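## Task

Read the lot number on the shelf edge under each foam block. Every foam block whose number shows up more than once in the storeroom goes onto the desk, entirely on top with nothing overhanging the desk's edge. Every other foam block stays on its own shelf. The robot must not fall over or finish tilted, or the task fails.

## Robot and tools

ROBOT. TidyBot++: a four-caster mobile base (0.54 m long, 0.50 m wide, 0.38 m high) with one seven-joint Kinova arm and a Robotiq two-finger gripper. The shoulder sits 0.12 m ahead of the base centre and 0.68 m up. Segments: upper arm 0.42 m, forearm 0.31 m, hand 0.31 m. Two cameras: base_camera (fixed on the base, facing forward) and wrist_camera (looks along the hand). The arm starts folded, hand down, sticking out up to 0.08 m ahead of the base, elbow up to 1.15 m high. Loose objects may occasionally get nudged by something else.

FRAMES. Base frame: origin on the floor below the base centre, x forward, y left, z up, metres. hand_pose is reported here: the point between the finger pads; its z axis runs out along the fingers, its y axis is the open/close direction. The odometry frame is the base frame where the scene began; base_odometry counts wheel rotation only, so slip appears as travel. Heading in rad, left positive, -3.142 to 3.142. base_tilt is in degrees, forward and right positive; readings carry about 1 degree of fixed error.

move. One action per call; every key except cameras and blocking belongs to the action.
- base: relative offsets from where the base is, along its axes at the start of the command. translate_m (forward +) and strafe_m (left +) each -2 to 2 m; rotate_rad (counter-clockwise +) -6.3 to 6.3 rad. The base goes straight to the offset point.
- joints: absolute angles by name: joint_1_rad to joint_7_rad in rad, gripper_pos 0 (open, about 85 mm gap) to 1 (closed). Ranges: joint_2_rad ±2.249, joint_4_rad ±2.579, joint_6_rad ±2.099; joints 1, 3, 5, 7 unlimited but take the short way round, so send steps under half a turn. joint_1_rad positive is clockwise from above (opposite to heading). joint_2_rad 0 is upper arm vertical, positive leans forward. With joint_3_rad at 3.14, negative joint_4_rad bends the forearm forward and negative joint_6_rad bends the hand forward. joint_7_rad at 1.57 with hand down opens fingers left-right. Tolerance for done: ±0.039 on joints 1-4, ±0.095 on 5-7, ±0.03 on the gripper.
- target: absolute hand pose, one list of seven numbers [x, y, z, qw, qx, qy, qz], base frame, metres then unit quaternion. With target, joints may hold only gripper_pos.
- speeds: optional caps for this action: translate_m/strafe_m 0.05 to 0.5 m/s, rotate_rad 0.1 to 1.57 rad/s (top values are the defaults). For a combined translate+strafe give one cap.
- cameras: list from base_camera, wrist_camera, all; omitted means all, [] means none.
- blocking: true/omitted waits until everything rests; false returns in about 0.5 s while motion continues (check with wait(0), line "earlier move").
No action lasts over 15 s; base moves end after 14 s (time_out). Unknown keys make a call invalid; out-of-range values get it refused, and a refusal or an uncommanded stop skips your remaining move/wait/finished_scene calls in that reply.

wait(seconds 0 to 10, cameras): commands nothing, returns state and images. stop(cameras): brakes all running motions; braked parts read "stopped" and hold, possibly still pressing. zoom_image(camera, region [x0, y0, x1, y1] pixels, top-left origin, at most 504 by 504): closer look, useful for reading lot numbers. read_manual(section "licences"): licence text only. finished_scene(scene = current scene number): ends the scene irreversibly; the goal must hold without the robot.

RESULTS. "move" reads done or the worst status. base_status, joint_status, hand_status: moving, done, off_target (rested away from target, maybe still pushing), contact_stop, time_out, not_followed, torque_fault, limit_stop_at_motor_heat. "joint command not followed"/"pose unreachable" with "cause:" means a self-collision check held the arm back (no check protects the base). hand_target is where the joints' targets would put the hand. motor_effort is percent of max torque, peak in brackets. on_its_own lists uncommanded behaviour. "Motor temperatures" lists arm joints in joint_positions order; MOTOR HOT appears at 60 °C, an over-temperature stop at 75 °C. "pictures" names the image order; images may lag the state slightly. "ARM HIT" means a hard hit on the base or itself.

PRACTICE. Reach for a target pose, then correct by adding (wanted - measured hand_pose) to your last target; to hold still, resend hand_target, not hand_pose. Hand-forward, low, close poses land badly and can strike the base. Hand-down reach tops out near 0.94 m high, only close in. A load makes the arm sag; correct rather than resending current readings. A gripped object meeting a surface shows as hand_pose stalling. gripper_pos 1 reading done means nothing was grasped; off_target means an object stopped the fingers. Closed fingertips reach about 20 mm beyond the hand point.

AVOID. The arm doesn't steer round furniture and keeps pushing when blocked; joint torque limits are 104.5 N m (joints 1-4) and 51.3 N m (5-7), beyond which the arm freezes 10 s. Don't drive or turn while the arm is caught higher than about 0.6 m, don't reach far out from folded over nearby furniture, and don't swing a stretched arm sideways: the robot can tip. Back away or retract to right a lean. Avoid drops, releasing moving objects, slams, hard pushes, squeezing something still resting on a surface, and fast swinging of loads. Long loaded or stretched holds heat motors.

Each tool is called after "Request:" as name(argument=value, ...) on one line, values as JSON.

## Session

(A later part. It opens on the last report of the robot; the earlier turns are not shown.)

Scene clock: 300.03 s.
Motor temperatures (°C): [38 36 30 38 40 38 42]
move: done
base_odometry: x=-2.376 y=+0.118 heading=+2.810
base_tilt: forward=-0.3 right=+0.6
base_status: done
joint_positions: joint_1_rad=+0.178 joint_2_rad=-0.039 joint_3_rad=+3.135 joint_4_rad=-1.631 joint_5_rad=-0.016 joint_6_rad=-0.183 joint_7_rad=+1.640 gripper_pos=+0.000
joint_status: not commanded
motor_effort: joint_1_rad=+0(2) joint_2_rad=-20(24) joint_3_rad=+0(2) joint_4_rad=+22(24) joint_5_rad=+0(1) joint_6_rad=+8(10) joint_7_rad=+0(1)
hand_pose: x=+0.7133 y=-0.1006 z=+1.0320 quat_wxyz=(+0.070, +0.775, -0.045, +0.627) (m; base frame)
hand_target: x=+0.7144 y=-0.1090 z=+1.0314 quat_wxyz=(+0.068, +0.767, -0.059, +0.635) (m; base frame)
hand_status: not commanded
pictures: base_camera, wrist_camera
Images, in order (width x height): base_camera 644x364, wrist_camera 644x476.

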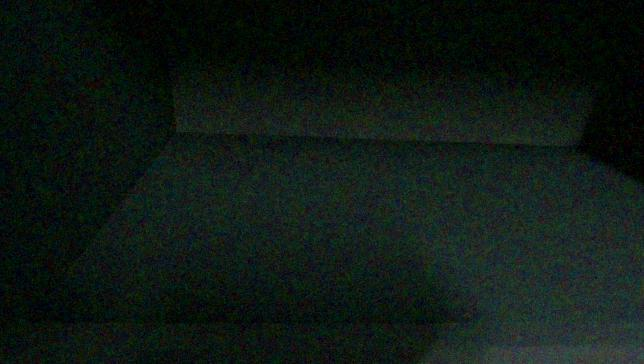

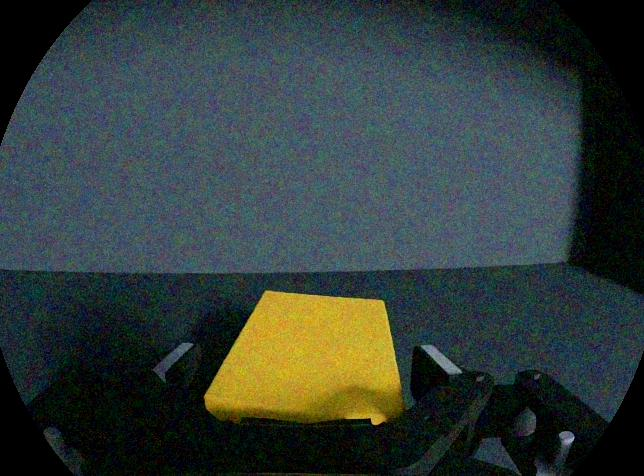

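Request:
move(joints={"gripper_pos":0.5})

Request:
move(joints={"gripper_pos":0.6,"joint_4_rad":-1.5})

Request:
move(base={"translate_m":-0.7,"strafe_m":-0.1})

Scene clock: 301.03 s.
Motor temperatures (°C): [38 36 30 38 40 38 42]
move: off_target
base_odometry: x=-2.376 y=+0.118 heading=+2.810
base_tilt: forward=-0.3 right=+0.6
base_status: not commanded
joint_positions: joint_1_rad=+0.178 joint_2_rad=-0.039 joint_3_rad=+3.135 joint_4_rad=-1.631 joint_5_rad=-0.016 joint_6_rad=-0.183 joint_7_rad=+1.640 gripper_pos=+0.380
joint_status: gripper_pos off_target (ended at +0.380, target +0.500)
motor_effort: joint_1_rad=+0(1) joint_2_rad=-20(21) joint_3_rad=+0(0) joint_4_rad=+22(23) joint_5_rad=+0(1) joint_6_rad=+9(9) joint_7_rad=+0(1)
hand_pose: x=+0.7132 y=-0.1006 z=+1.0325 quat_wxyz=(+0.070, +0.774, -0.045, +0.628) (m; base frame)
hand_target: x=+0.7144 y=-0.1090 z=+1.0314 quat_wxyz=(+0.068, +0.767, -0.059, +0.635) (m; base frame)
hand_status: not commanded
pictures: base_camera, wrist_camera
Images, in order (width x height): base_camera 644x364, wrist_camera 644x476.

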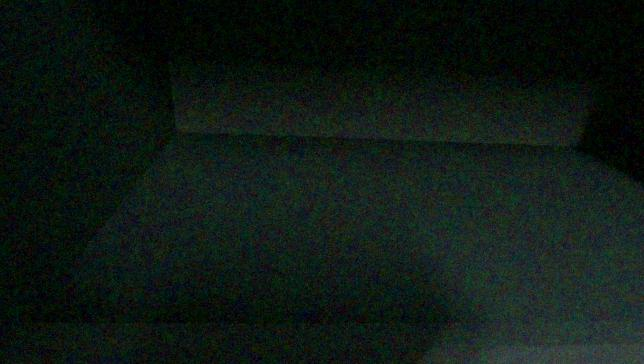

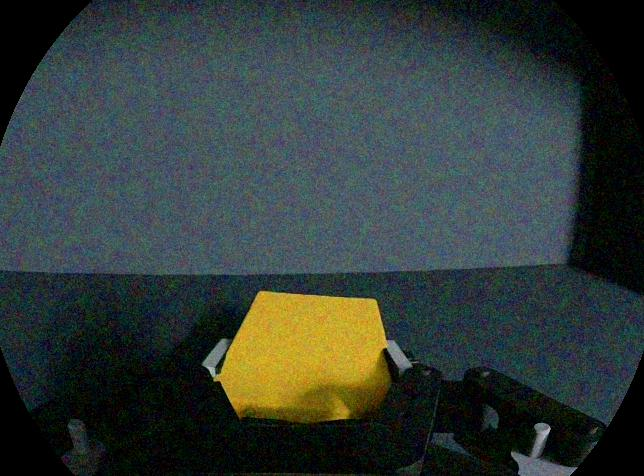

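Scene clock: 302.10 s.
Motor temperatures (°C): [38 36 30 38 40 38 42]
move: off_target
base_odometry: x=-2.376 y=+0.118 heading=+2.810
base_tilt: forward=-0.3 right=+0.6
base_status: not commanded
joint_positions: joint_1_rad=+0.178 joint_2_rad=-0.040 joint_3_rad=+3.135 joint_4_rad=-1.507 joint_5_rad=-0.016 joint_6_rad=-0.182 joint_7_rad=+1.640 gripper_pos=+0.380
joint_status: gripper_pos off_target (ended at +0.380, target +0.600); the others done
motor_effort: joint_1_rad=+0(1) joint_2_rad=-21(22) joint_3_rad=+0(1) joint_4_rad=+23(25) joint_5_rad=+1(1) joint_6_rad=+9(10) joint_7_rad=+0(1)
hand_pose: x=+0.7165 y=-0.1012 z=+1.1106 quat_wxyz=(+0.075, +0.733, -0.042, +0.675) (m; base frame)
hand_target: x=+0.7180 y=-0.1097 z=+1.1249 quat_wxyz=(+0.074, +0.717, -0.055, +0.691) (m; base frame)
hand_status: not commanded
pictures: base_camera, wrist_camera
Images, in order (width x height): base_camera 644x364, wrist_camera 644x476.

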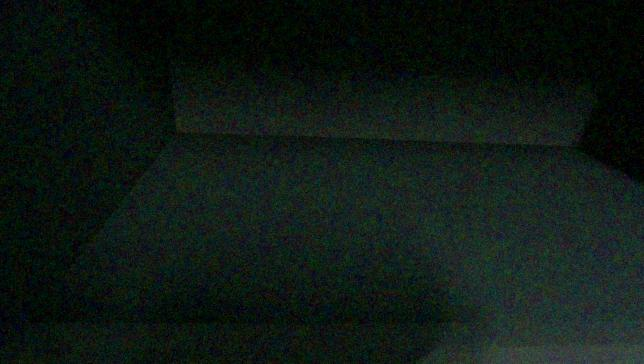

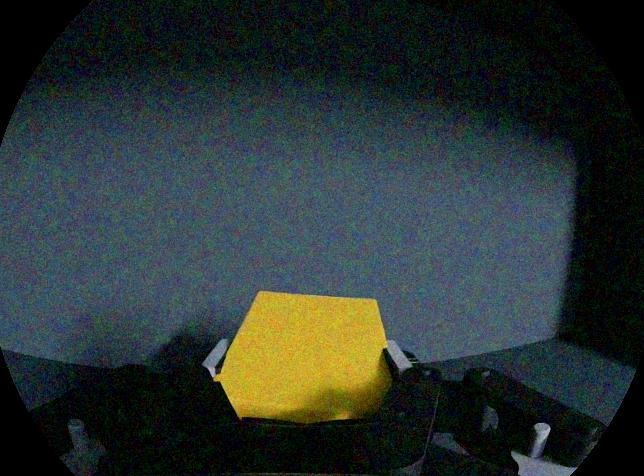

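Scene clock: 304.93 s.
Motor temperatures (°C): [38 36 30 38 40 38 42]
move: done
base_odometry: x=-1.681 y=-0.015 heading=+2.811
base_tilt: forward=-0.4 right=+0.6
base_status: done
joint_positions: joint_1_rad=+0.178 joint_2_rad=-0.043 joint_3_rad=+3.135 joint_4_rad=-1.507 joint_5_rad=-0.016 joint_6_rad=-0.182 joint_7_rad=+1.640 gripper_pos=+0.380
joint_status: not commanded
motor_effort: joint_1_rad=-1(1) joint_2_rad=-20(25) joint_3_rad=+0(2) joint_4_rad=+23(24) joint_5_rad=+1(1) joint_6_rad=+9(10) joint_7_rad=+0(1)
hand_pose: x=+0.7154 y=-0.1012 z=+1.1123 quat_wxyz=(+0.075, +0.732, -0.042, +0.676) (m; base frame)
hand_target: x=+0.7180 y=-0.1097 z=+1.1249 quat_wxyz=(+0.074, +0.717, -0.055, +0.691) (m; base frame)
hand_status: not commanded
pictures: base_camera, wrist_camera
Images, in order (width x height): base_camera 644x364, wrist_camera 644x476.

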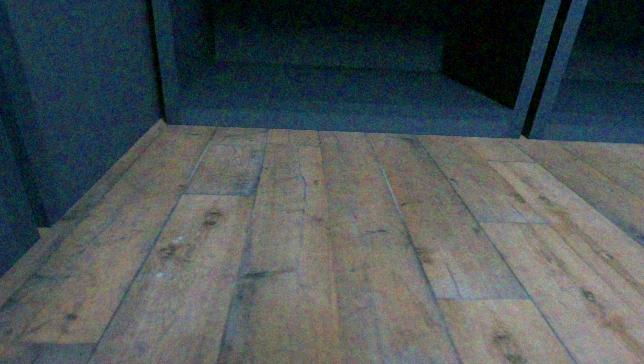

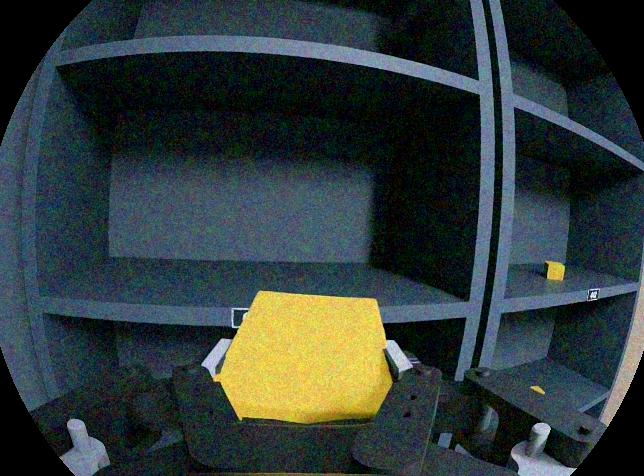

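Request:
move(base={"translate_m":-1.24,"strafe_m":-0.36}, joints={"joint_1_rad":0,"joint_2_rad":-0.6,"joint_4_rad":-2.25,"joint_6_rad":-0.2})

Request:
move(base={"rotate_rad":-1.578})

Scene clock: 311.20 s.
Motor temperatures (°C): [37 36 30 38 40 38 42]
move: done
base_odometry: x=-0.391 y=-0.078 heading=+2.810
base_tilt: forward=-0.4 right=+0.6
base_status: done
joint_positions: joint_1_rad=+0.020 joint_2_rad=-0.592 joint_3_rad=+3.135 joint_4_rad=-2.222 joint_5_rad=-0.016 joint_6_rad=-0.182 joint_7_rad=+1.640 gripper_pos=+0.380
joint_status: all done
motor_effort: joint_1_rad=+0(2) joint_2_rad=-2(25) joint_3_rad=+1(2) joint_4_rad=+23(24) joint_5_rad=+1(1) joint_6_rad=+9(10) joint_7_rad=+0(1)
hand_pose: x=+0.5003 y=-0.0023 z=+0.9381 quat_wxyz=(+0.021, +0.787, +0.017, +0.617) (m; base frame)
hand_target: x=+0.4940 y=+0.0021 z=+0.9184 quat_wxyz=(+0.009, +0.799, +0.012, +0.602) (m; base frame)
hand_status: not commanded
pictures: base_camera, wrist_camera
Images, in order (width x height): base_camera 644x364, wrist_camera 644x476.

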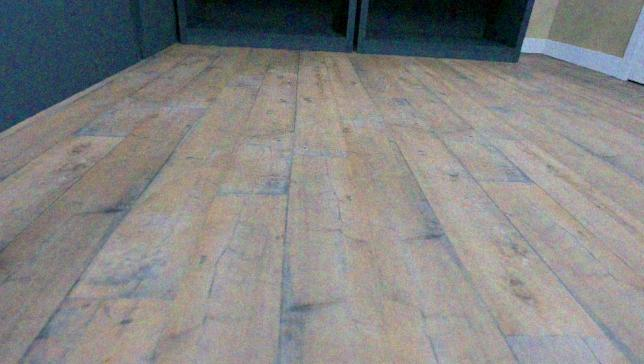

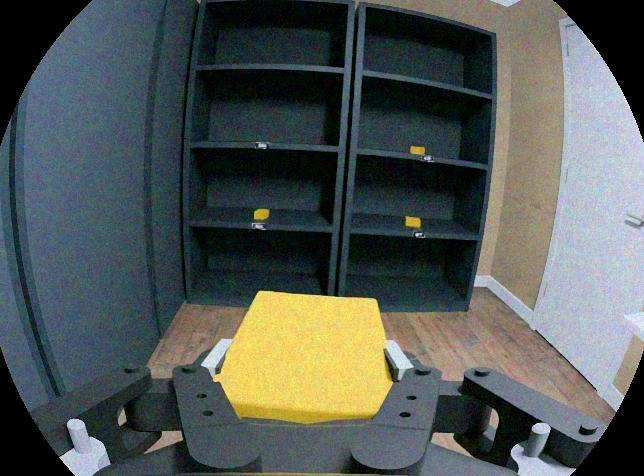

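Scene clock: 313.50 s.
Motor temperatures (°C): [37 36 30 38 40 37 42]
move: done
base_odometry: x=-0.391 y=-0.078 heading=+1.233
base_tilt: forward=-0.4 right=+0.6
base_status: done
joint_positions: joint_1_rad=+0.015 joint_2_rad=-0.592 joint_3_rad=+3.137 joint_4_rad=-2.222 joint_5_rad=-0.016 joint_6_rad=-0.182 joint_7_rad=+1.640 gripper_pos=+0.380
joint_status: not commanded
motor_effort: joint_1_rad=-1(2) joint_2_rad=-1(3) joint_3_rad=+1(3) joint_4_rad=+23(24) joint_5_rad=+1(1) joint_6_rad=+8(9) joint_7_rad=+0(1)
hand_pose: x=+0.5003 y=-0.0013 z=+0.9381 quat_wxyz=(+0.020, +0.787, +0.018, +0.617) (m; base frame)
hand_target: x=+0.4940 y=+0.0021 z=+0.9184 quat_wxyz=(+0.009, +0.799, +0.012, +0.602) (m; base frame)
hand_status: not commanded
pictures: base_camera, wrist_camera
Images, in order (width x height): base_camera 644x364, wrist_camera 644x476.

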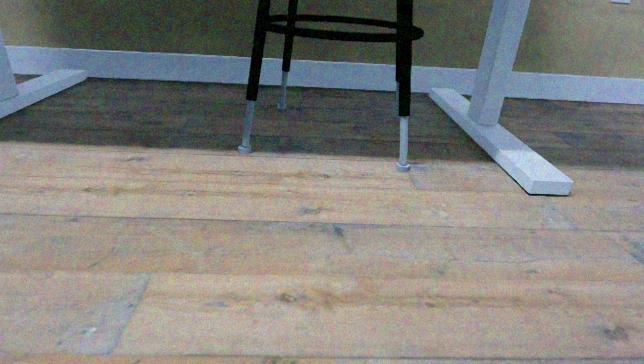

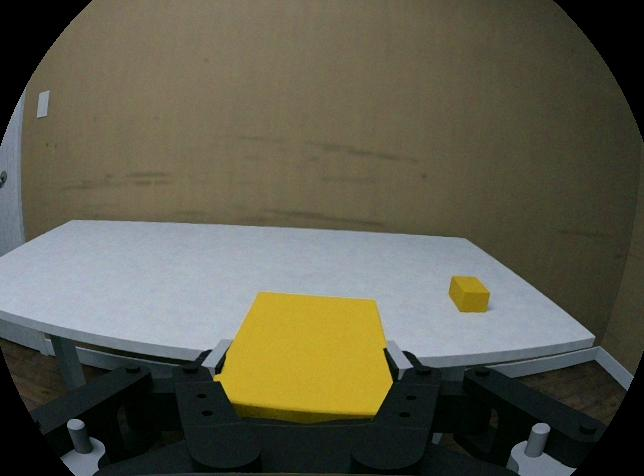

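Request:
move(base={"translate_m":0.19})

Request:
move(joints={"joint_1_rad":0.0,"joint_2_rad":0.0,"joint_4_rad":-2.1,"joint_6_rad":0.1})

Request:
move(joints={"joint_2_rad":0.377,"joint_4_rad":-1.84,"joint_6_rad":0.367})

Request:
move(joints={"joint_2_rad":0.46,"joint_4_rad":-1.92,"joint_6_rad":0.54})

Request:
move(joints={"joint_2_rad":0.49,"joint_4_rad":-1.935,"joint_6_rad":0.57})

Scene clock: 315.30 s.
Motor temperatures (°C): [37 36 30 38 40 37 42]
move: done
base_odometry: x=-0.328 y=+0.102 heading=+1.232
base_tilt: forward=-0.3 right=+0.6
base_status: done
joint_positions: joint_1_rad=+0.015 joint_2_rad=-0.593 joint_3_rad=+3.137 joint_4_rad=-2.222 joint_5_rad=-0.016 joint_6_rad=-0.182 joint_7_rad=+1.640 gripper_pos=+0.380
joint_status: not commanded
motor_effort: joint_1_rad=+0(1) joint_2_rad=-1(6) joint_3_rad=+1(1) joint_4_rad=+23(24) joint_5_rad=+1(1) joint_6_rad=+9(9) joint_7_rad=+0(1)
hand_pose: x=+0.5001 y=-0.0013 z=+0.9381 quat_wxyz=(+0.020, +0.787, +0.018, +0.617) (m; base frame)
hand_target: x=+0.4940 y=+0.0021 z=+0.9184 quat_wxyz=(+0.009, +0.799, +0.012, +0.602) (m; base frame)
hand_status: not commanded
pictures: base_camera, wrist_camera
Images, in order (width x height): base_camera 644x364, wrist_camera 644x476.

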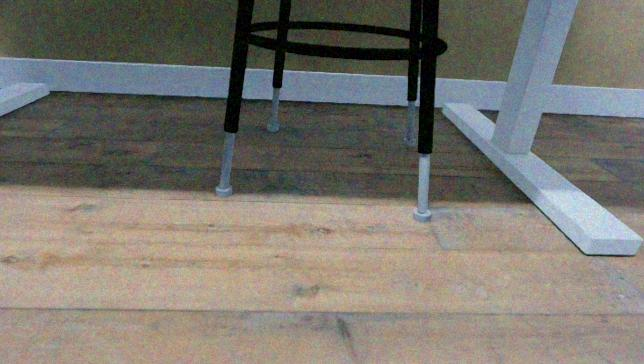

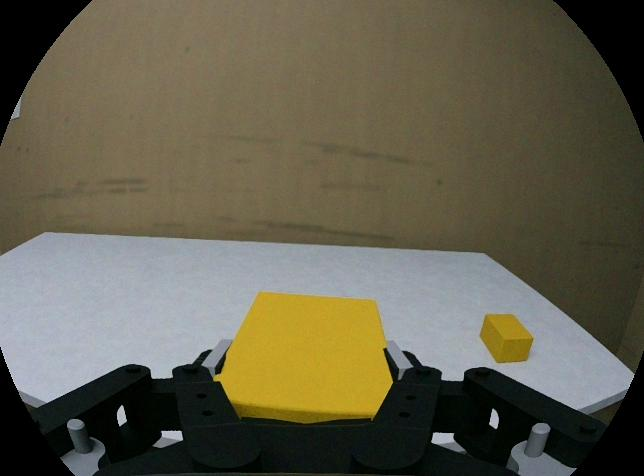

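Scene clock: 317.13 s.
Motor temperatures (°C): [37 36 30 38 40 37 42]
move: done
base_odometry: x=-0.328 y=+0.102 heading=+1.232
base_tilt: forward=-0.3 right=+0.6
base_status: not commanded
joint_positions: joint_1_rad=+0.015 joint_2_rad=-0.017 joint_3_rad=+3.137 joint_4_rad=-2.117 joint_5_rad=-0.016 joint_6_rad=+0.041 joint_7_rad=+1.640 gripper_pos=+0.380
joint_status: all done
motor_effort: joint_1_rad=+0(2) joint_2_rad=-19(20) joint_3_rad=+0(1) joint_4_rad=+20(24) joint_5_rad=+1(1) joint_6_rad=+7(10) joint_7_rad=+0(1)
hand_pose: x=+0.6579 y=-0.0044 z=+0.7978 quat_wxyz=(+0.017, +0.857, +0.018, +0.515) (m; base frame)
hand_target: x=+0.6734 y=+0.0022 z=+0.8143 quat_wxyz=(+0.007, +0.841, +0.013, +0.540) (m; base frame)
hand_status: not commanded
pictures: base_camera, wrist_camera
Images, in order (width x height): base_camera 644x364, wrist_camera 644x476.

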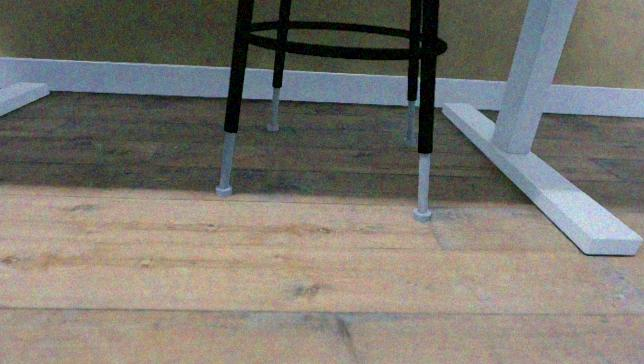

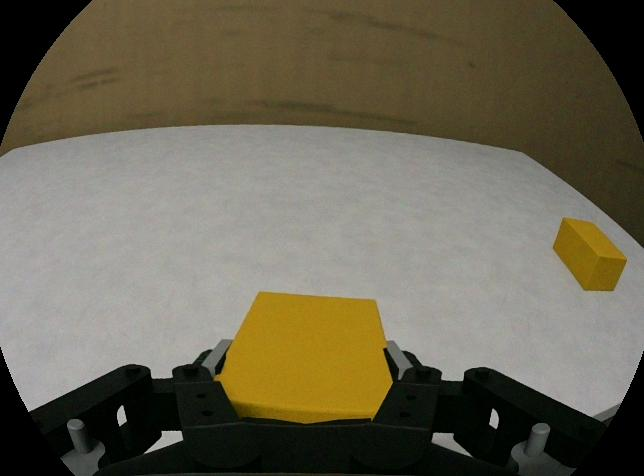

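Scene clock: 318.70 s.
Motor temperatures (°C): [37 36 30 38 40 37 42]
move: done
base_odometry: x=-0.328 y=+0.102 heading=+1.232
base_tilt: forward=-0.3 right=+0.6
base_status: not commanded
joint_positions: joint_1_rad=+0.015 joint_2_rad=+0.358 joint_3_rad=+3.137 joint_4_rad=-1.858 joint_5_rad=-0.016 joint_6_rad=+0.308 joint_7_rad=+1.640 gripper_pos=+0.380
joint_status: all done
motor_effort: joint_1_rad=+0(1) joint_2_rad=-31(33) joint_3_rad=+0(0) joint_4_rad=+19(21) joint_5_rad=+1(1) joint_6_rad=+8(10) joint_7_rad=+0(1)
hand_pose: x=+0.8112 y=-0.0077 z=+0.7836 quat_wxyz=(+0.020, +0.816, +0.016, +0.578) (m; base frame)
hand_target: x=+0.8241 y=+0.0023 z=+0.7980 quat_wxyz=(+0.008, +0.799, +0.012, +0.602) (m; base frame)
hand_status: not commanded
pictures: base_camera, wrist_camera
Images, in order (width x height): base_camera 644x364, wrist_camera 644x476.

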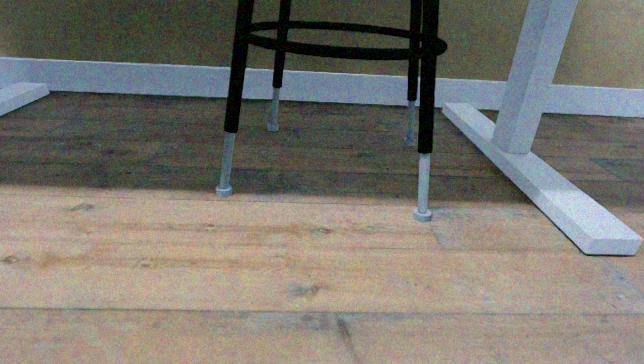

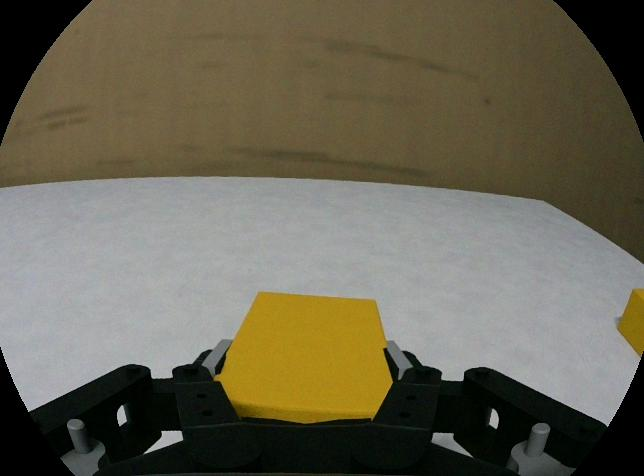

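Scene clock: 319.80 s.
Motor temperatures (°C): [37 36 30 38 40 37 42]
move: done
base_odometry: x=-0.328 y=+0.102 heading=+1.232
base_tilt: forward=-0.3 right=+0.6
base_status: not commanded
joint_positions: joint_1_rad=+0.015 joint_2_rad=+0.432 joint_3_rad=+3.137 joint_4_rad=-1.896 joint_5_rad=-0.016 joint_6_rad=+0.490 joint_7_rad=+1.640 gripper_pos=+0.380
joint_status: all done
motor_effort: joint_1_rad=+0(1) joint_2_rad=-31(35) joint_3_rad=+0(1) joint_4_rad=+17(19) joint_5_rad=+1(1) joint_6_rad=+8(9) joint_7_rad=+0(1)
hand_pose: x=+0.8237 y=-0.0087 z=+0.7657 quat_wxyz=(+0.022, +0.795, +0.015, +0.606) (m; base frame)
hand_target: x=+0.8228 y=+0.0023 z=+0.7485 quat_wxyz=(+0.008, +0.796, +0.012, +0.606) (m; base frame)
hand_status: not commanded
pictures: base_camera, wrist_camera
Images, in order (width x height): base_camera 644x364, wrist_camera 644x476.

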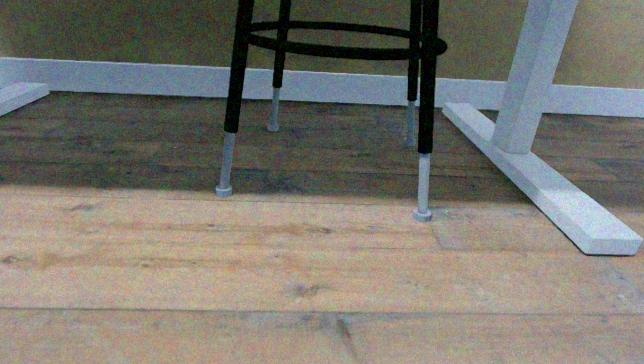

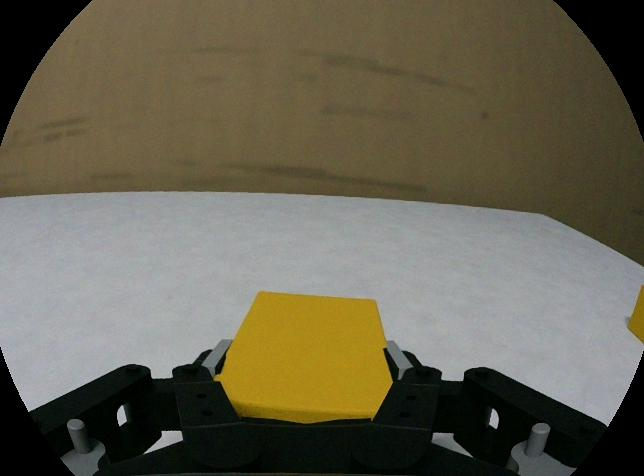

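Scene clock: 320.47 s.
Motor temperatures (°C): [37 36 30 38 40 37 42]
move: off_target
base_odometry: x=-0.328 y=+0.102 heading=+1.232
base_tilt: forward=-0.3 right=+0.6
base_status: not commanded
joint_positions: joint_1_rad=+0.015 joint_2_rad=+0.445 joint_3_rad=+3.137 joint_4_rad=-1.903 joint_5_rad=-0.016 joint_6_rad=+0.529 joint_7_rad=+1.640 gripper_pos=+0.380
joint_status: joint_2_rad off_target (ended at +0.445, target +0.490); the others done
motor_effort: joint_1_rad=+0(0) joint_2_rad=-29(32) joint_3_rad=+0(1) joint_4_rad=+16(18) joint_5_rad=+1(1) joint_6_rad=+8(9) joint_7_rad=+0(1)
hand_pose: x=+0.8258 y=-0.0089 z=+0.7644 quat_wxyz=(+0.023, +0.789, +0.014, +0.614) (m; base frame)
hand_target: x=+0.8223 y=+0.0023 z=+0.7288 quat_wxyz=(+0.008, +0.800, +0.012, +0.600) (m; base frame)
hand_status: not commanded
pictures: base_camera, wrist_camera
Images, in order (width x height): base_camera 644x364, wrist_camera 644x476.

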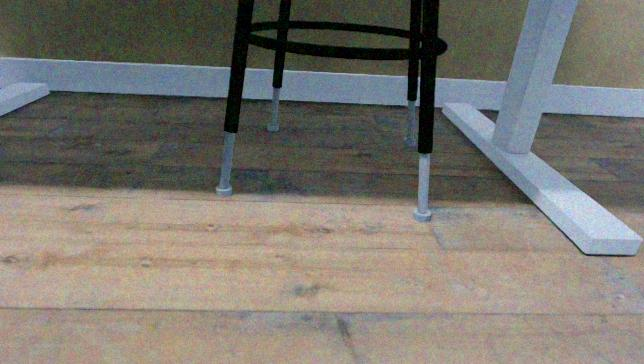

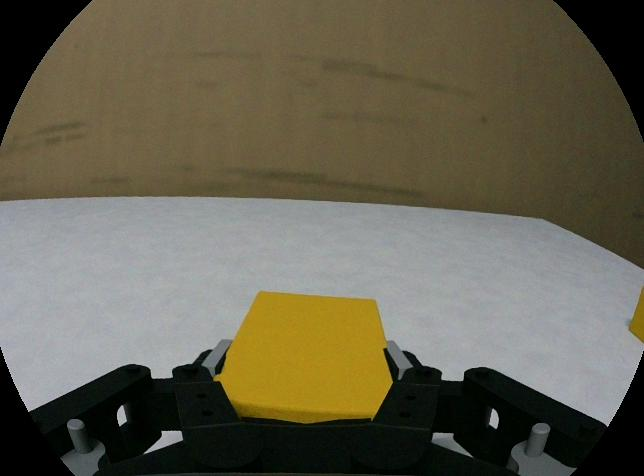

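Contact. Release and retreat, then go for the lower block.

Request:
move(joints={"gripper_pos":0.3})

Request:
move(joints={"gripper_pos":0.0})

Request:
move(base={"translate_m":-0.3}, speeds={"translate_m":0.2})

Request:
move(joints={"joint_2_rad":-0.38,"joint_4_rad":-1.9,"joint_6_rad":-0.55})

Request:
move(base={"rotate_rad":1.57})

Request:
move(base={"translate_m":1.1,"strafe_m":0.25})

Scene clock: 321.43 s.
Motor temperatures (°C): [37 36 30 38 40 37 42]
move: done
base_odometry: x=-0.328 y=+0.102 heading=+1.232
base_tilt: forward=-0.3 right=+0.6
base_status: not commanded
joint_positions: joint_1_rad=+0.015 joint_2_rad=+0.449 joint_3_rad=+3.137 joint_4_rad=-1.903 joint_5_rad=-0.016 joint_6_rad=+0.529 joint_7_rad=+1.640 gripper_pos=+0.300
joint_status: all done
motor_effort: joint_1_rad=-1(2) joint_2_rad=-29(31) joint_3_rad=-1(1) joint_4_rad=+16(17) joint_5_rad=+1(1) joint_6_rad=+7(8) joint_7_rad=-1(1)
hand_pose: x=+0.8261 y=-0.0089 z=+0.7618 quat_wxyz=(+0.023, +0.790, +0.014, +0.612) (m; base frame)
hand_target: x=+0.8223 y=+0.0023 z=+0.7288 quat_wxyz=(+0.008, +0.800, +0.012, +0.600) (m; base frame)
hand_status: not commanded
pictures: base_camera, wrist_camera
Images, in order (width x height): base_camera 644x364, wrist_camera 644x476.

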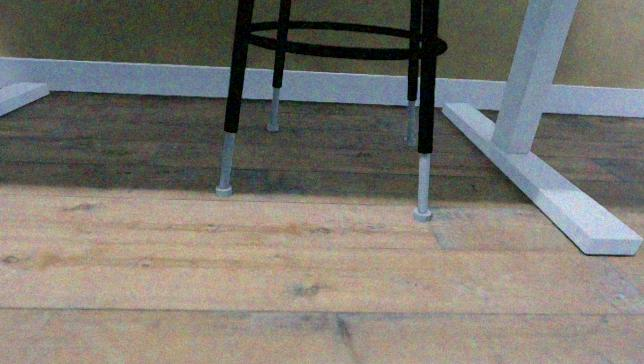

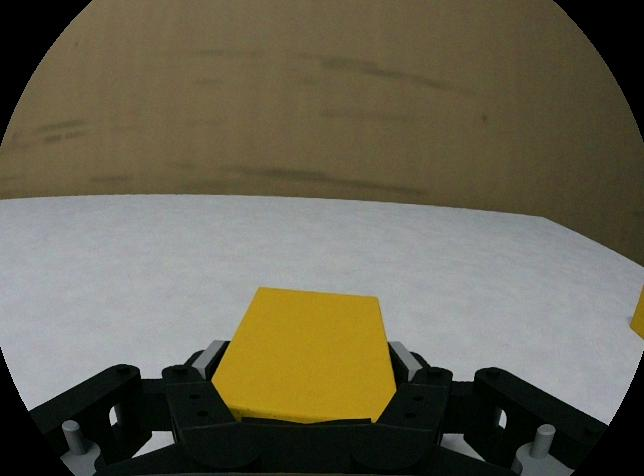

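Scene clock: 322.13 s.
Motor temperatures (°C): [37 36 30 38 40 37 42]
move: done
base_odometry: x=-0.328 y=+0.102 heading=+1.232
base_tilt: forward=-0.3 right=+0.6
base_status: not commanded
joint_positions: joint_1_rad=+0.015 joint_2_rad=+0.464 joint_3_rad=+3.137 joint_4_rad=-1.907 joint_5_rad=-0.016 joint_6_rad=+0.529 joint_7_rad=+1.640 gripper_pos=+0.000
joint_status: all done
motor_effort: joint_1_rad=+0(1) joint_2_rad=-33(34) joint_3_rad=+0(0) joint_4_rad=+17(18) joint_5_rad=+1(1) joint_6_rad=+8(9) joint_7_rad=+0(1)
hand_pose: x=+0.8260 y=-0.0089 z=+0.7490 quat_wxyz=(+0.022, +0.796, +0.015, +0.605) (m; base frame)
hand_target: x=+0.8223 y=+0.0023 z=+0.7288 quat_wxyz=(+0.008, +0.800, +0.012, +0.600) (m; base frame)
hand_status: not commanded
pictures: base_camera, wrist_camera
Images, in order (width x height): base_camera 644x364, wrist_camera 644x476.

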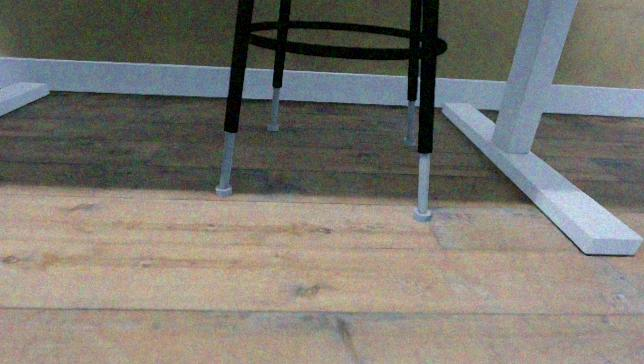

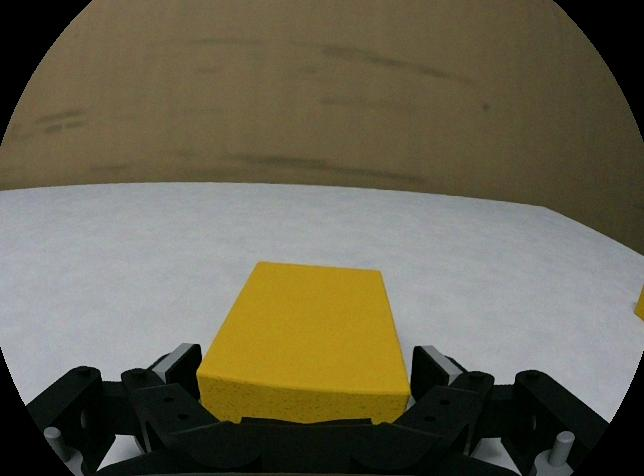

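Scene clock: 324.40 s.
Motor temperatures (°C): [37 36 30 38 40 37 42]
move: done
base_odometry: x=-0.428 y=-0.181 heading=+1.231
base_tilt: forward=-0.3 right=+0.6
base_status: done
joint_positions: joint_1_rad=+0.013 joint_2_rad=+0.469 joint_3_rad=+3.137 joint_4_rad=-1.910 joint_5_rad=-0.016 joint_6_rad=+0.530 joint_7_rad=+1.640 gripper_pos=+0.000
joint_status: not commanded
motor_effort: joint_1_rad=+0(1) joint_2_rad=-33(37) joint_3_rad=+0(1) joint_4_rad=+17(19) joint_5_rad=+1(1) joint_6_rad=+8(9) joint_7_rad=+0(1)
hand_pose: x=+0.8255 y=-0.0076 z=+0.7443 quat_wxyz=(+0.022, +0.798, +0.015, +0.602) (m; base frame)
hand_target: x=+0.8223 y=+0.0023 z=+0.7288 quat_wxyz=(+0.008, +0.800, +0.012, +0.600) (m; base frame)
hand_status: not commanded
pictures: base_camera, wrist_camera
Images, in order (width x height): base_camera 644x364, wrist_camera 644x476.

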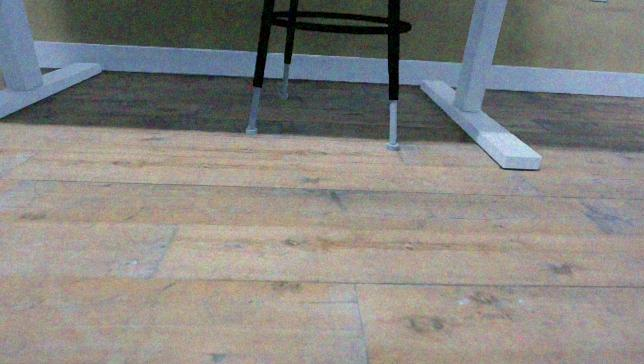

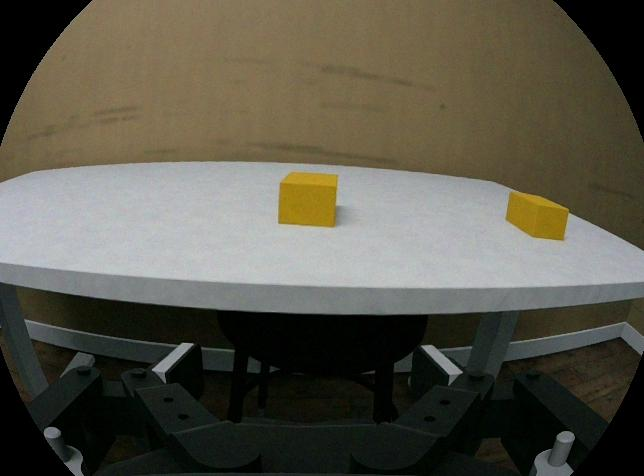

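Scene clock: 326.93 s.
Motor temperatures (°C): [37 36 30 38 40 37 42]
move: done
base_odometry: x=-0.428 y=-0.181 heading=+1.231
base_tilt: forward=-0.4 right=+0.6
base_status: not commanded
joint_positions: joint_1_rad=+0.013 joint_2_rad=-0.373 joint_3_rad=+3.137 joint_4_rad=-1.910 joint_5_rad=-0.016 joint_6_rad=-0.499 joint_7_rad=+1.640 gripper_pos=+0.000
joint_status: all done
motor_effort: joint_1_rad=+0(1) joint_2_rad=-8(35) joint_3_rad=+0(1) joint_4_rad=+22(23) joint_5_rad=+1(1) joint_6_rad=+8(10) joint_7_rad=+0(1)
hand_pose: x=+0.5579 y=+0.0003 z=+0.9448 quat_wxyz=(+0.014, +0.851, +0.022, +0.525) (m; base frame)
hand_target: x=+0.5502 y=+0.0021 z=+0.9395 quat_wxyz=(+0.007, +0.860, +0.013, +0.510) (m; base frame)
hand_status: not commanded
pictures: base_camera, wrist_camera
Images, in order (width x height): base_camera 644x364, wrist_camera 644x476.

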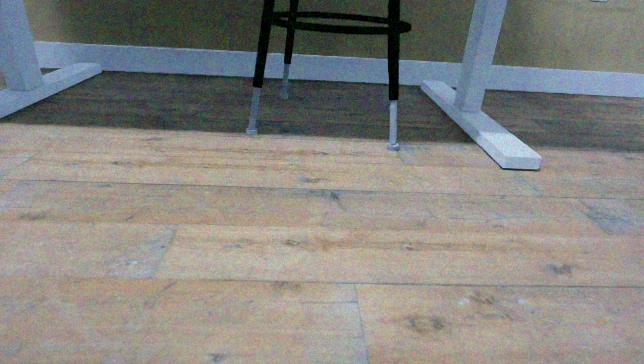

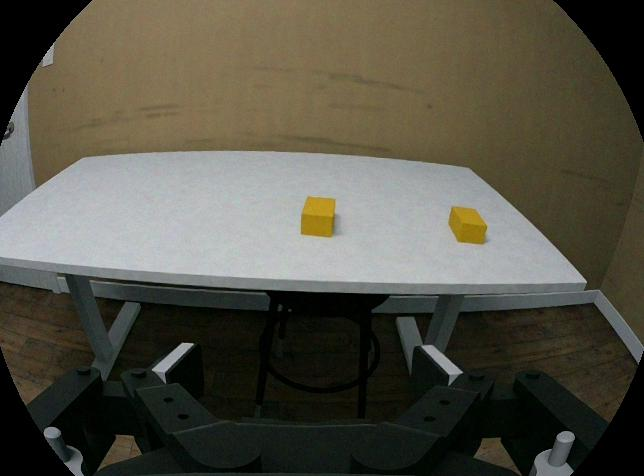

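Scene clock: 329.27 s.
Motor temperatures (°C): [37 36 30 38 40 37 42]
move: done
base_odometry: x=-0.428 y=-0.181 heading=+2.800
base_tilt: forward=-0.4 right=+0.6
base_status: done
joint_positions: joint_1_rad=+0.009 joint_2_rad=-0.373 joint_3_rad=+3.137 joint_4_rad=-1.910 joint_5_rad=-0.016 joint_6_rad=-0.502 joint_7_rad=+1.640 gripper_pos=+0.000
joint_status: not commanded
motor_effort: joint_1_rad=-1(2) joint_2_rad=-9(10) joint_3_rad=+1(3) joint_4_rad=+22(23) joint_5_rad=+1(1) joint_6_rad=+8(8) joint_7_rad=+0(1)
hand_pose: x=+0.5576 y=+0.0020 z=+0.9442 quat_wxyz=(+0.013, +0.851, +0.024, +0.524) (m; base frame)
hand_target: x=+0.5502 y=+0.0021 z=+0.9395 quat_wxyz=(+0.007, +0.860, +0.013, +0.510) (m; base frame)
hand_status: not commanded
pictures: base_camera, wrist_camera
Images, in order (width x height): base_camera 644x364, wrist_camera 644x476.

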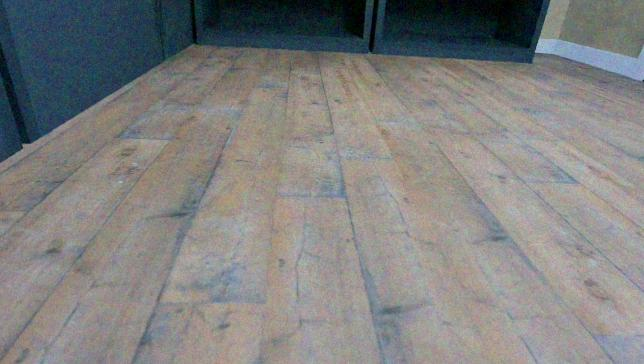

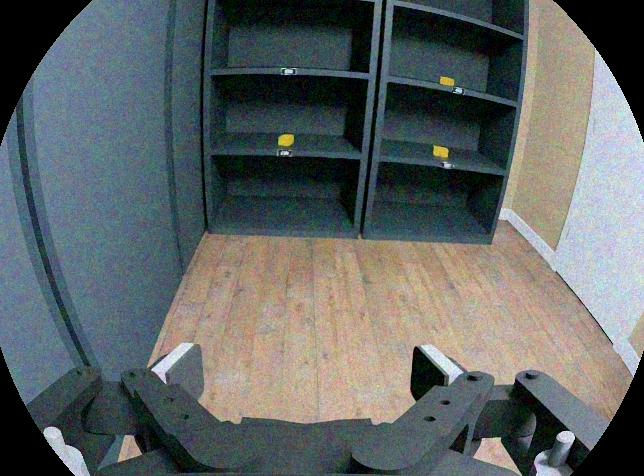

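Scene clock: 332.90 s.
Motor temperatures (°C): [37 36 30 38 40 37 42]
move: done
base_odometry: x=-1.548 y=-0.049 heading=+2.801
base_tilt: forward=-0.3 right=+0.6
base_status: done
joint_positions: joint_1_rad=+0.009 joint_2_rad=-0.378 joint_3_rad=+3.137 joint_4_rad=-1.910 joint_5_rad=-0.016 joint_6_rad=-0.504 joint_7_rad=+1.640 gripper_pos=+0.000
joint_status: not commanded
motor_effort: joint_1_rad=-1(1) joint_2_rad=-8(10) joint_3_rad=+1(1) joint_4_rad=+22(24) joint_5_rad=+1(1) joint_6_rad=+8(9) joint_7_rad=+0(1)
hand_pose: x=+0.5560 y=+0.0020 z=+0.9455 quat_wxyz=(+0.013, +0.851, +0.024, +0.525) (m; base frame)
hand_target: x=+0.5502 y=+0.0021 z=+0.9395 quat_wxyz=(+0.007, +0.860, +0.013, +0.510) (m; base frame)
hand_status: not commanded
pictures: base_camera, wrist_camera
Images, in order (width x height): base_camera 644x364, wrist_camera 644x476.

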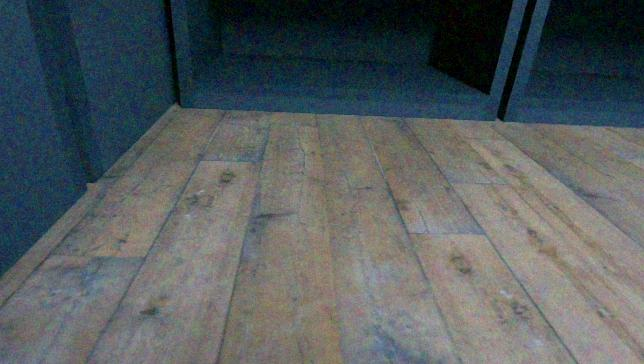

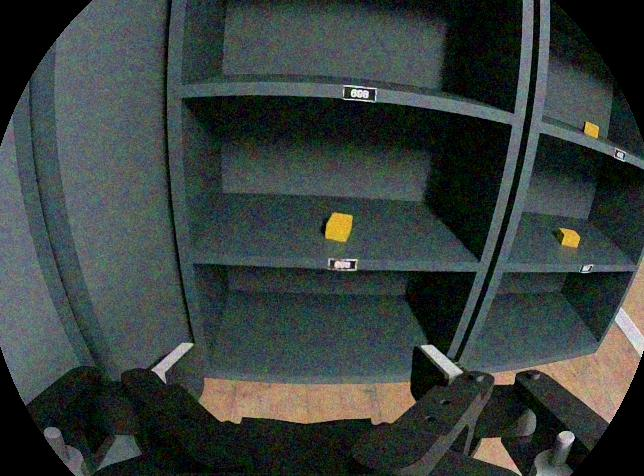

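Request:
move(base={"translate_m":0.45,"strafe_m":0.11}, joints={"joint_1_rad":0.28,"joint_2_rad":0.695,"joint_4_rad":-2.19,"joint_6_rad":1.03})

Scene clock: 337.67 s.
Motor temperatures (°C): [37 36 30 37 40 37 42]
move: time_out
base_odometry: x=-2.008 y=-0.002 heading=+2.804
base_tilt: forward=-0.3 right=+0.6
base_status: translate_m time_out (by the wheels' count: +0.449 of +0.450); strafe_m time_out (by the wheels' count: +0.110 of +0.110)
joint_positions: joint_1_rad=+0.263 joint_2_rad=+0.669 joint_3_rad=+3.137 joint_4_rad=-2.162 joint_5_rad=-0.016 joint_6_rad=+0.974 joint_7_rad=+1.640 gripper_pos=+0.000
joint_status: all done
motor_effort: joint_1_rad=-1(2) joint_2_rad=-32(35) joint_3_rad=-1(1) joint_4_rad=+10(23) joint_5_rad=+1(1) joint_6_rad=+8(10) joint_7_rad=+0(1)
hand_pose: x=+0.7518 y=-0.1706 z=+0.6246 quat_wxyz=(+0.099, +0.796, -0.084, +0.591) (m; base frame)
hand_target: x=+0.7424 y=-0.1769 z=+0.6137 quat_wxyz=(+0.092, +0.794, -0.100, +0.593) (m; base frame)
hand_status: not commanded
pictures: base_camera, wrist_camera
Images, in order (width x height): base_camera 644x364, wrist_camera 644x476.

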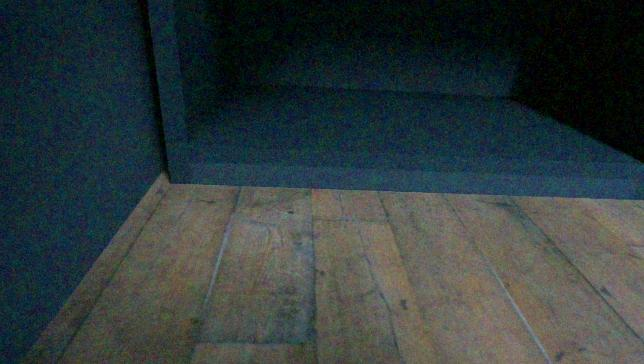

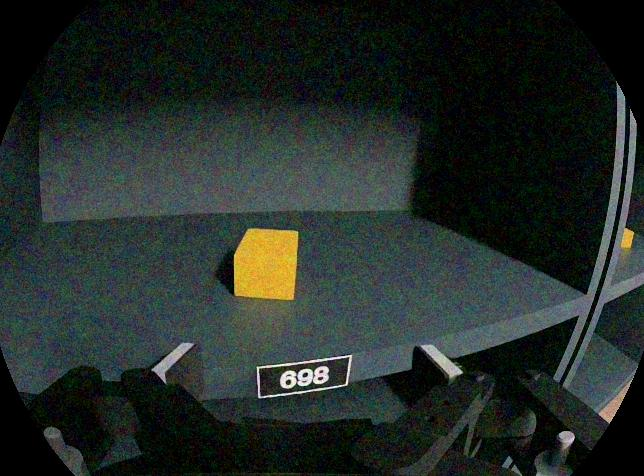

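Request:
move(base={"translate_m":0.1,"strafe_m":-0.01}, speeds={"translate_m":0.15})

Scene clock: 339.77 s.
Motor temperatures (°C): [37 36 30 37 40 37 42]
move: done
base_odometry: x=-2.100 y=+0.040 heading=+2.804
base_tilt: forward=-0.3 right=+0.6
base_status: done
joint_positions: joint_1_rad=+0.264 joint_2_rad=+0.670 joint_3_rad=+3.137 joint_4_rad=-2.169 joint_5_rad=-0.016 joint_6_rad=+0.976 joint_7_rad=+1.640 gripper_pos=+0.000
joint_status: not commanded
motor_effort: joint_1_rad=+0(2) joint_2_rad=-33(34) joint_3_rad=-1(1) joint_4_rad=+10(13) joint_5_rad=+1(1) joint_6_rad=+9(9) joint_7_rad=-1(1)
hand_pose: x=+0.7493 y=-0.1708 z=+0.6217 quat_wxyz=(+0.099, +0.798, -0.085, +0.588) (m; base frame)
hand_target: x=+0.7424 y=-0.1769 z=+0.6137 quat_wxyz=(+0.092, +0.794, -0.100, +0.593) (m; base frame)
hand_status: not commanded
pictures: base_camera, wrist_camera
Images, in order (width x height): base_camera 644x364, wrist_camera 644x476.

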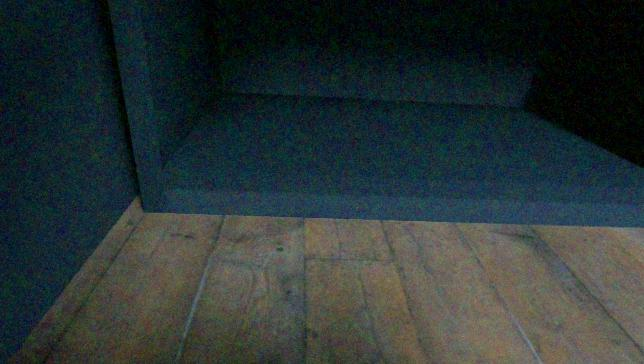

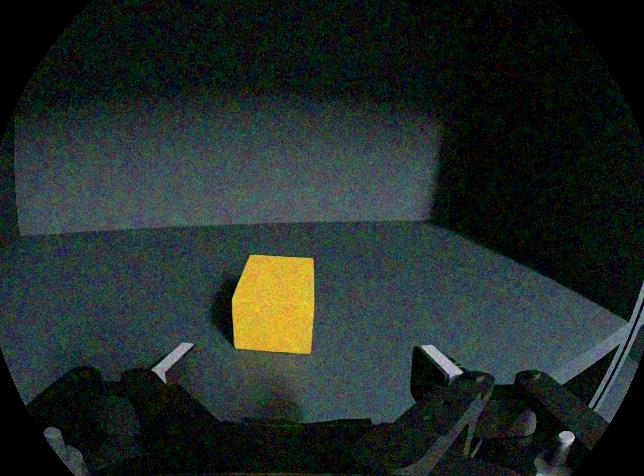

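Request:
move(base={"translate_m":0.1}, speeds={"translate_m":0.15}, joints={"joint_2_rad":0.735,"joint_6_rad":1.08})

Scene clock: 341.37 s.
Motor temperatures (°C): [37 36 30 37 40 37 42]
move: done
base_odometry: x=-2.194 y=+0.073 heading=+2.804
base_tilt: forward=-0.3 right=+0.6
base_status: done
joint_positions: joint_1_rad=+0.266 joint_2_rad=+0.710 joint_3_rad=+3.137 joint_4_rad=-2.171 joint_5_rad=-0.016 joint_6_rad=+1.030 joint_7_rad=+1.640 gripper_pos=+0.000
joint_status: all done
motor_effort: joint_1_rad=+0(2) joint_2_rad=-33(34) joint_3_rad=-1(1) joint_4_rad=+9(12) joint_5_rad=+1(1) joint_6_rad=+9(9) joint_7_rad=+0(1)
hand_pose: x=+0.7503 y=-0.1724 z=+0.6112 quat_wxyz=(+0.101, +0.794, -0.085, +0.593) (m; base frame)
hand_target: x=+0.7437 y=-0.1773 z=+0.6027 quat_wxyz=(+0.092, +0.791, -0.100, +0.597) (m; base frame)
hand_status: not commanded
pictures: base_camera, wrist_camera
Images, in order (width x height): base_camera 644x364, wrist_camera 644x476.

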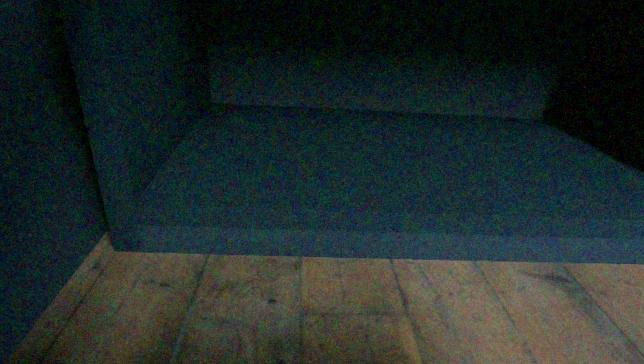

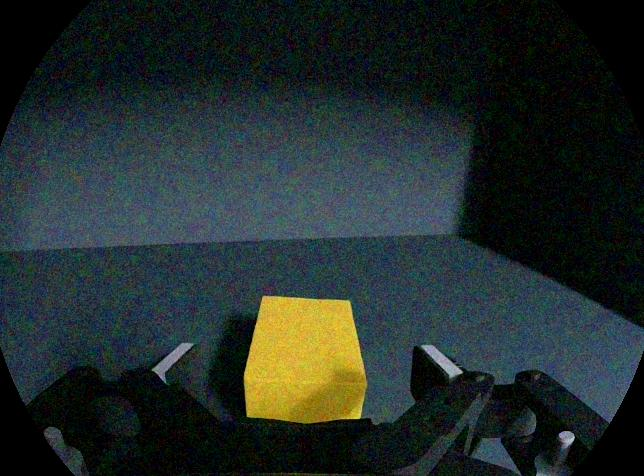

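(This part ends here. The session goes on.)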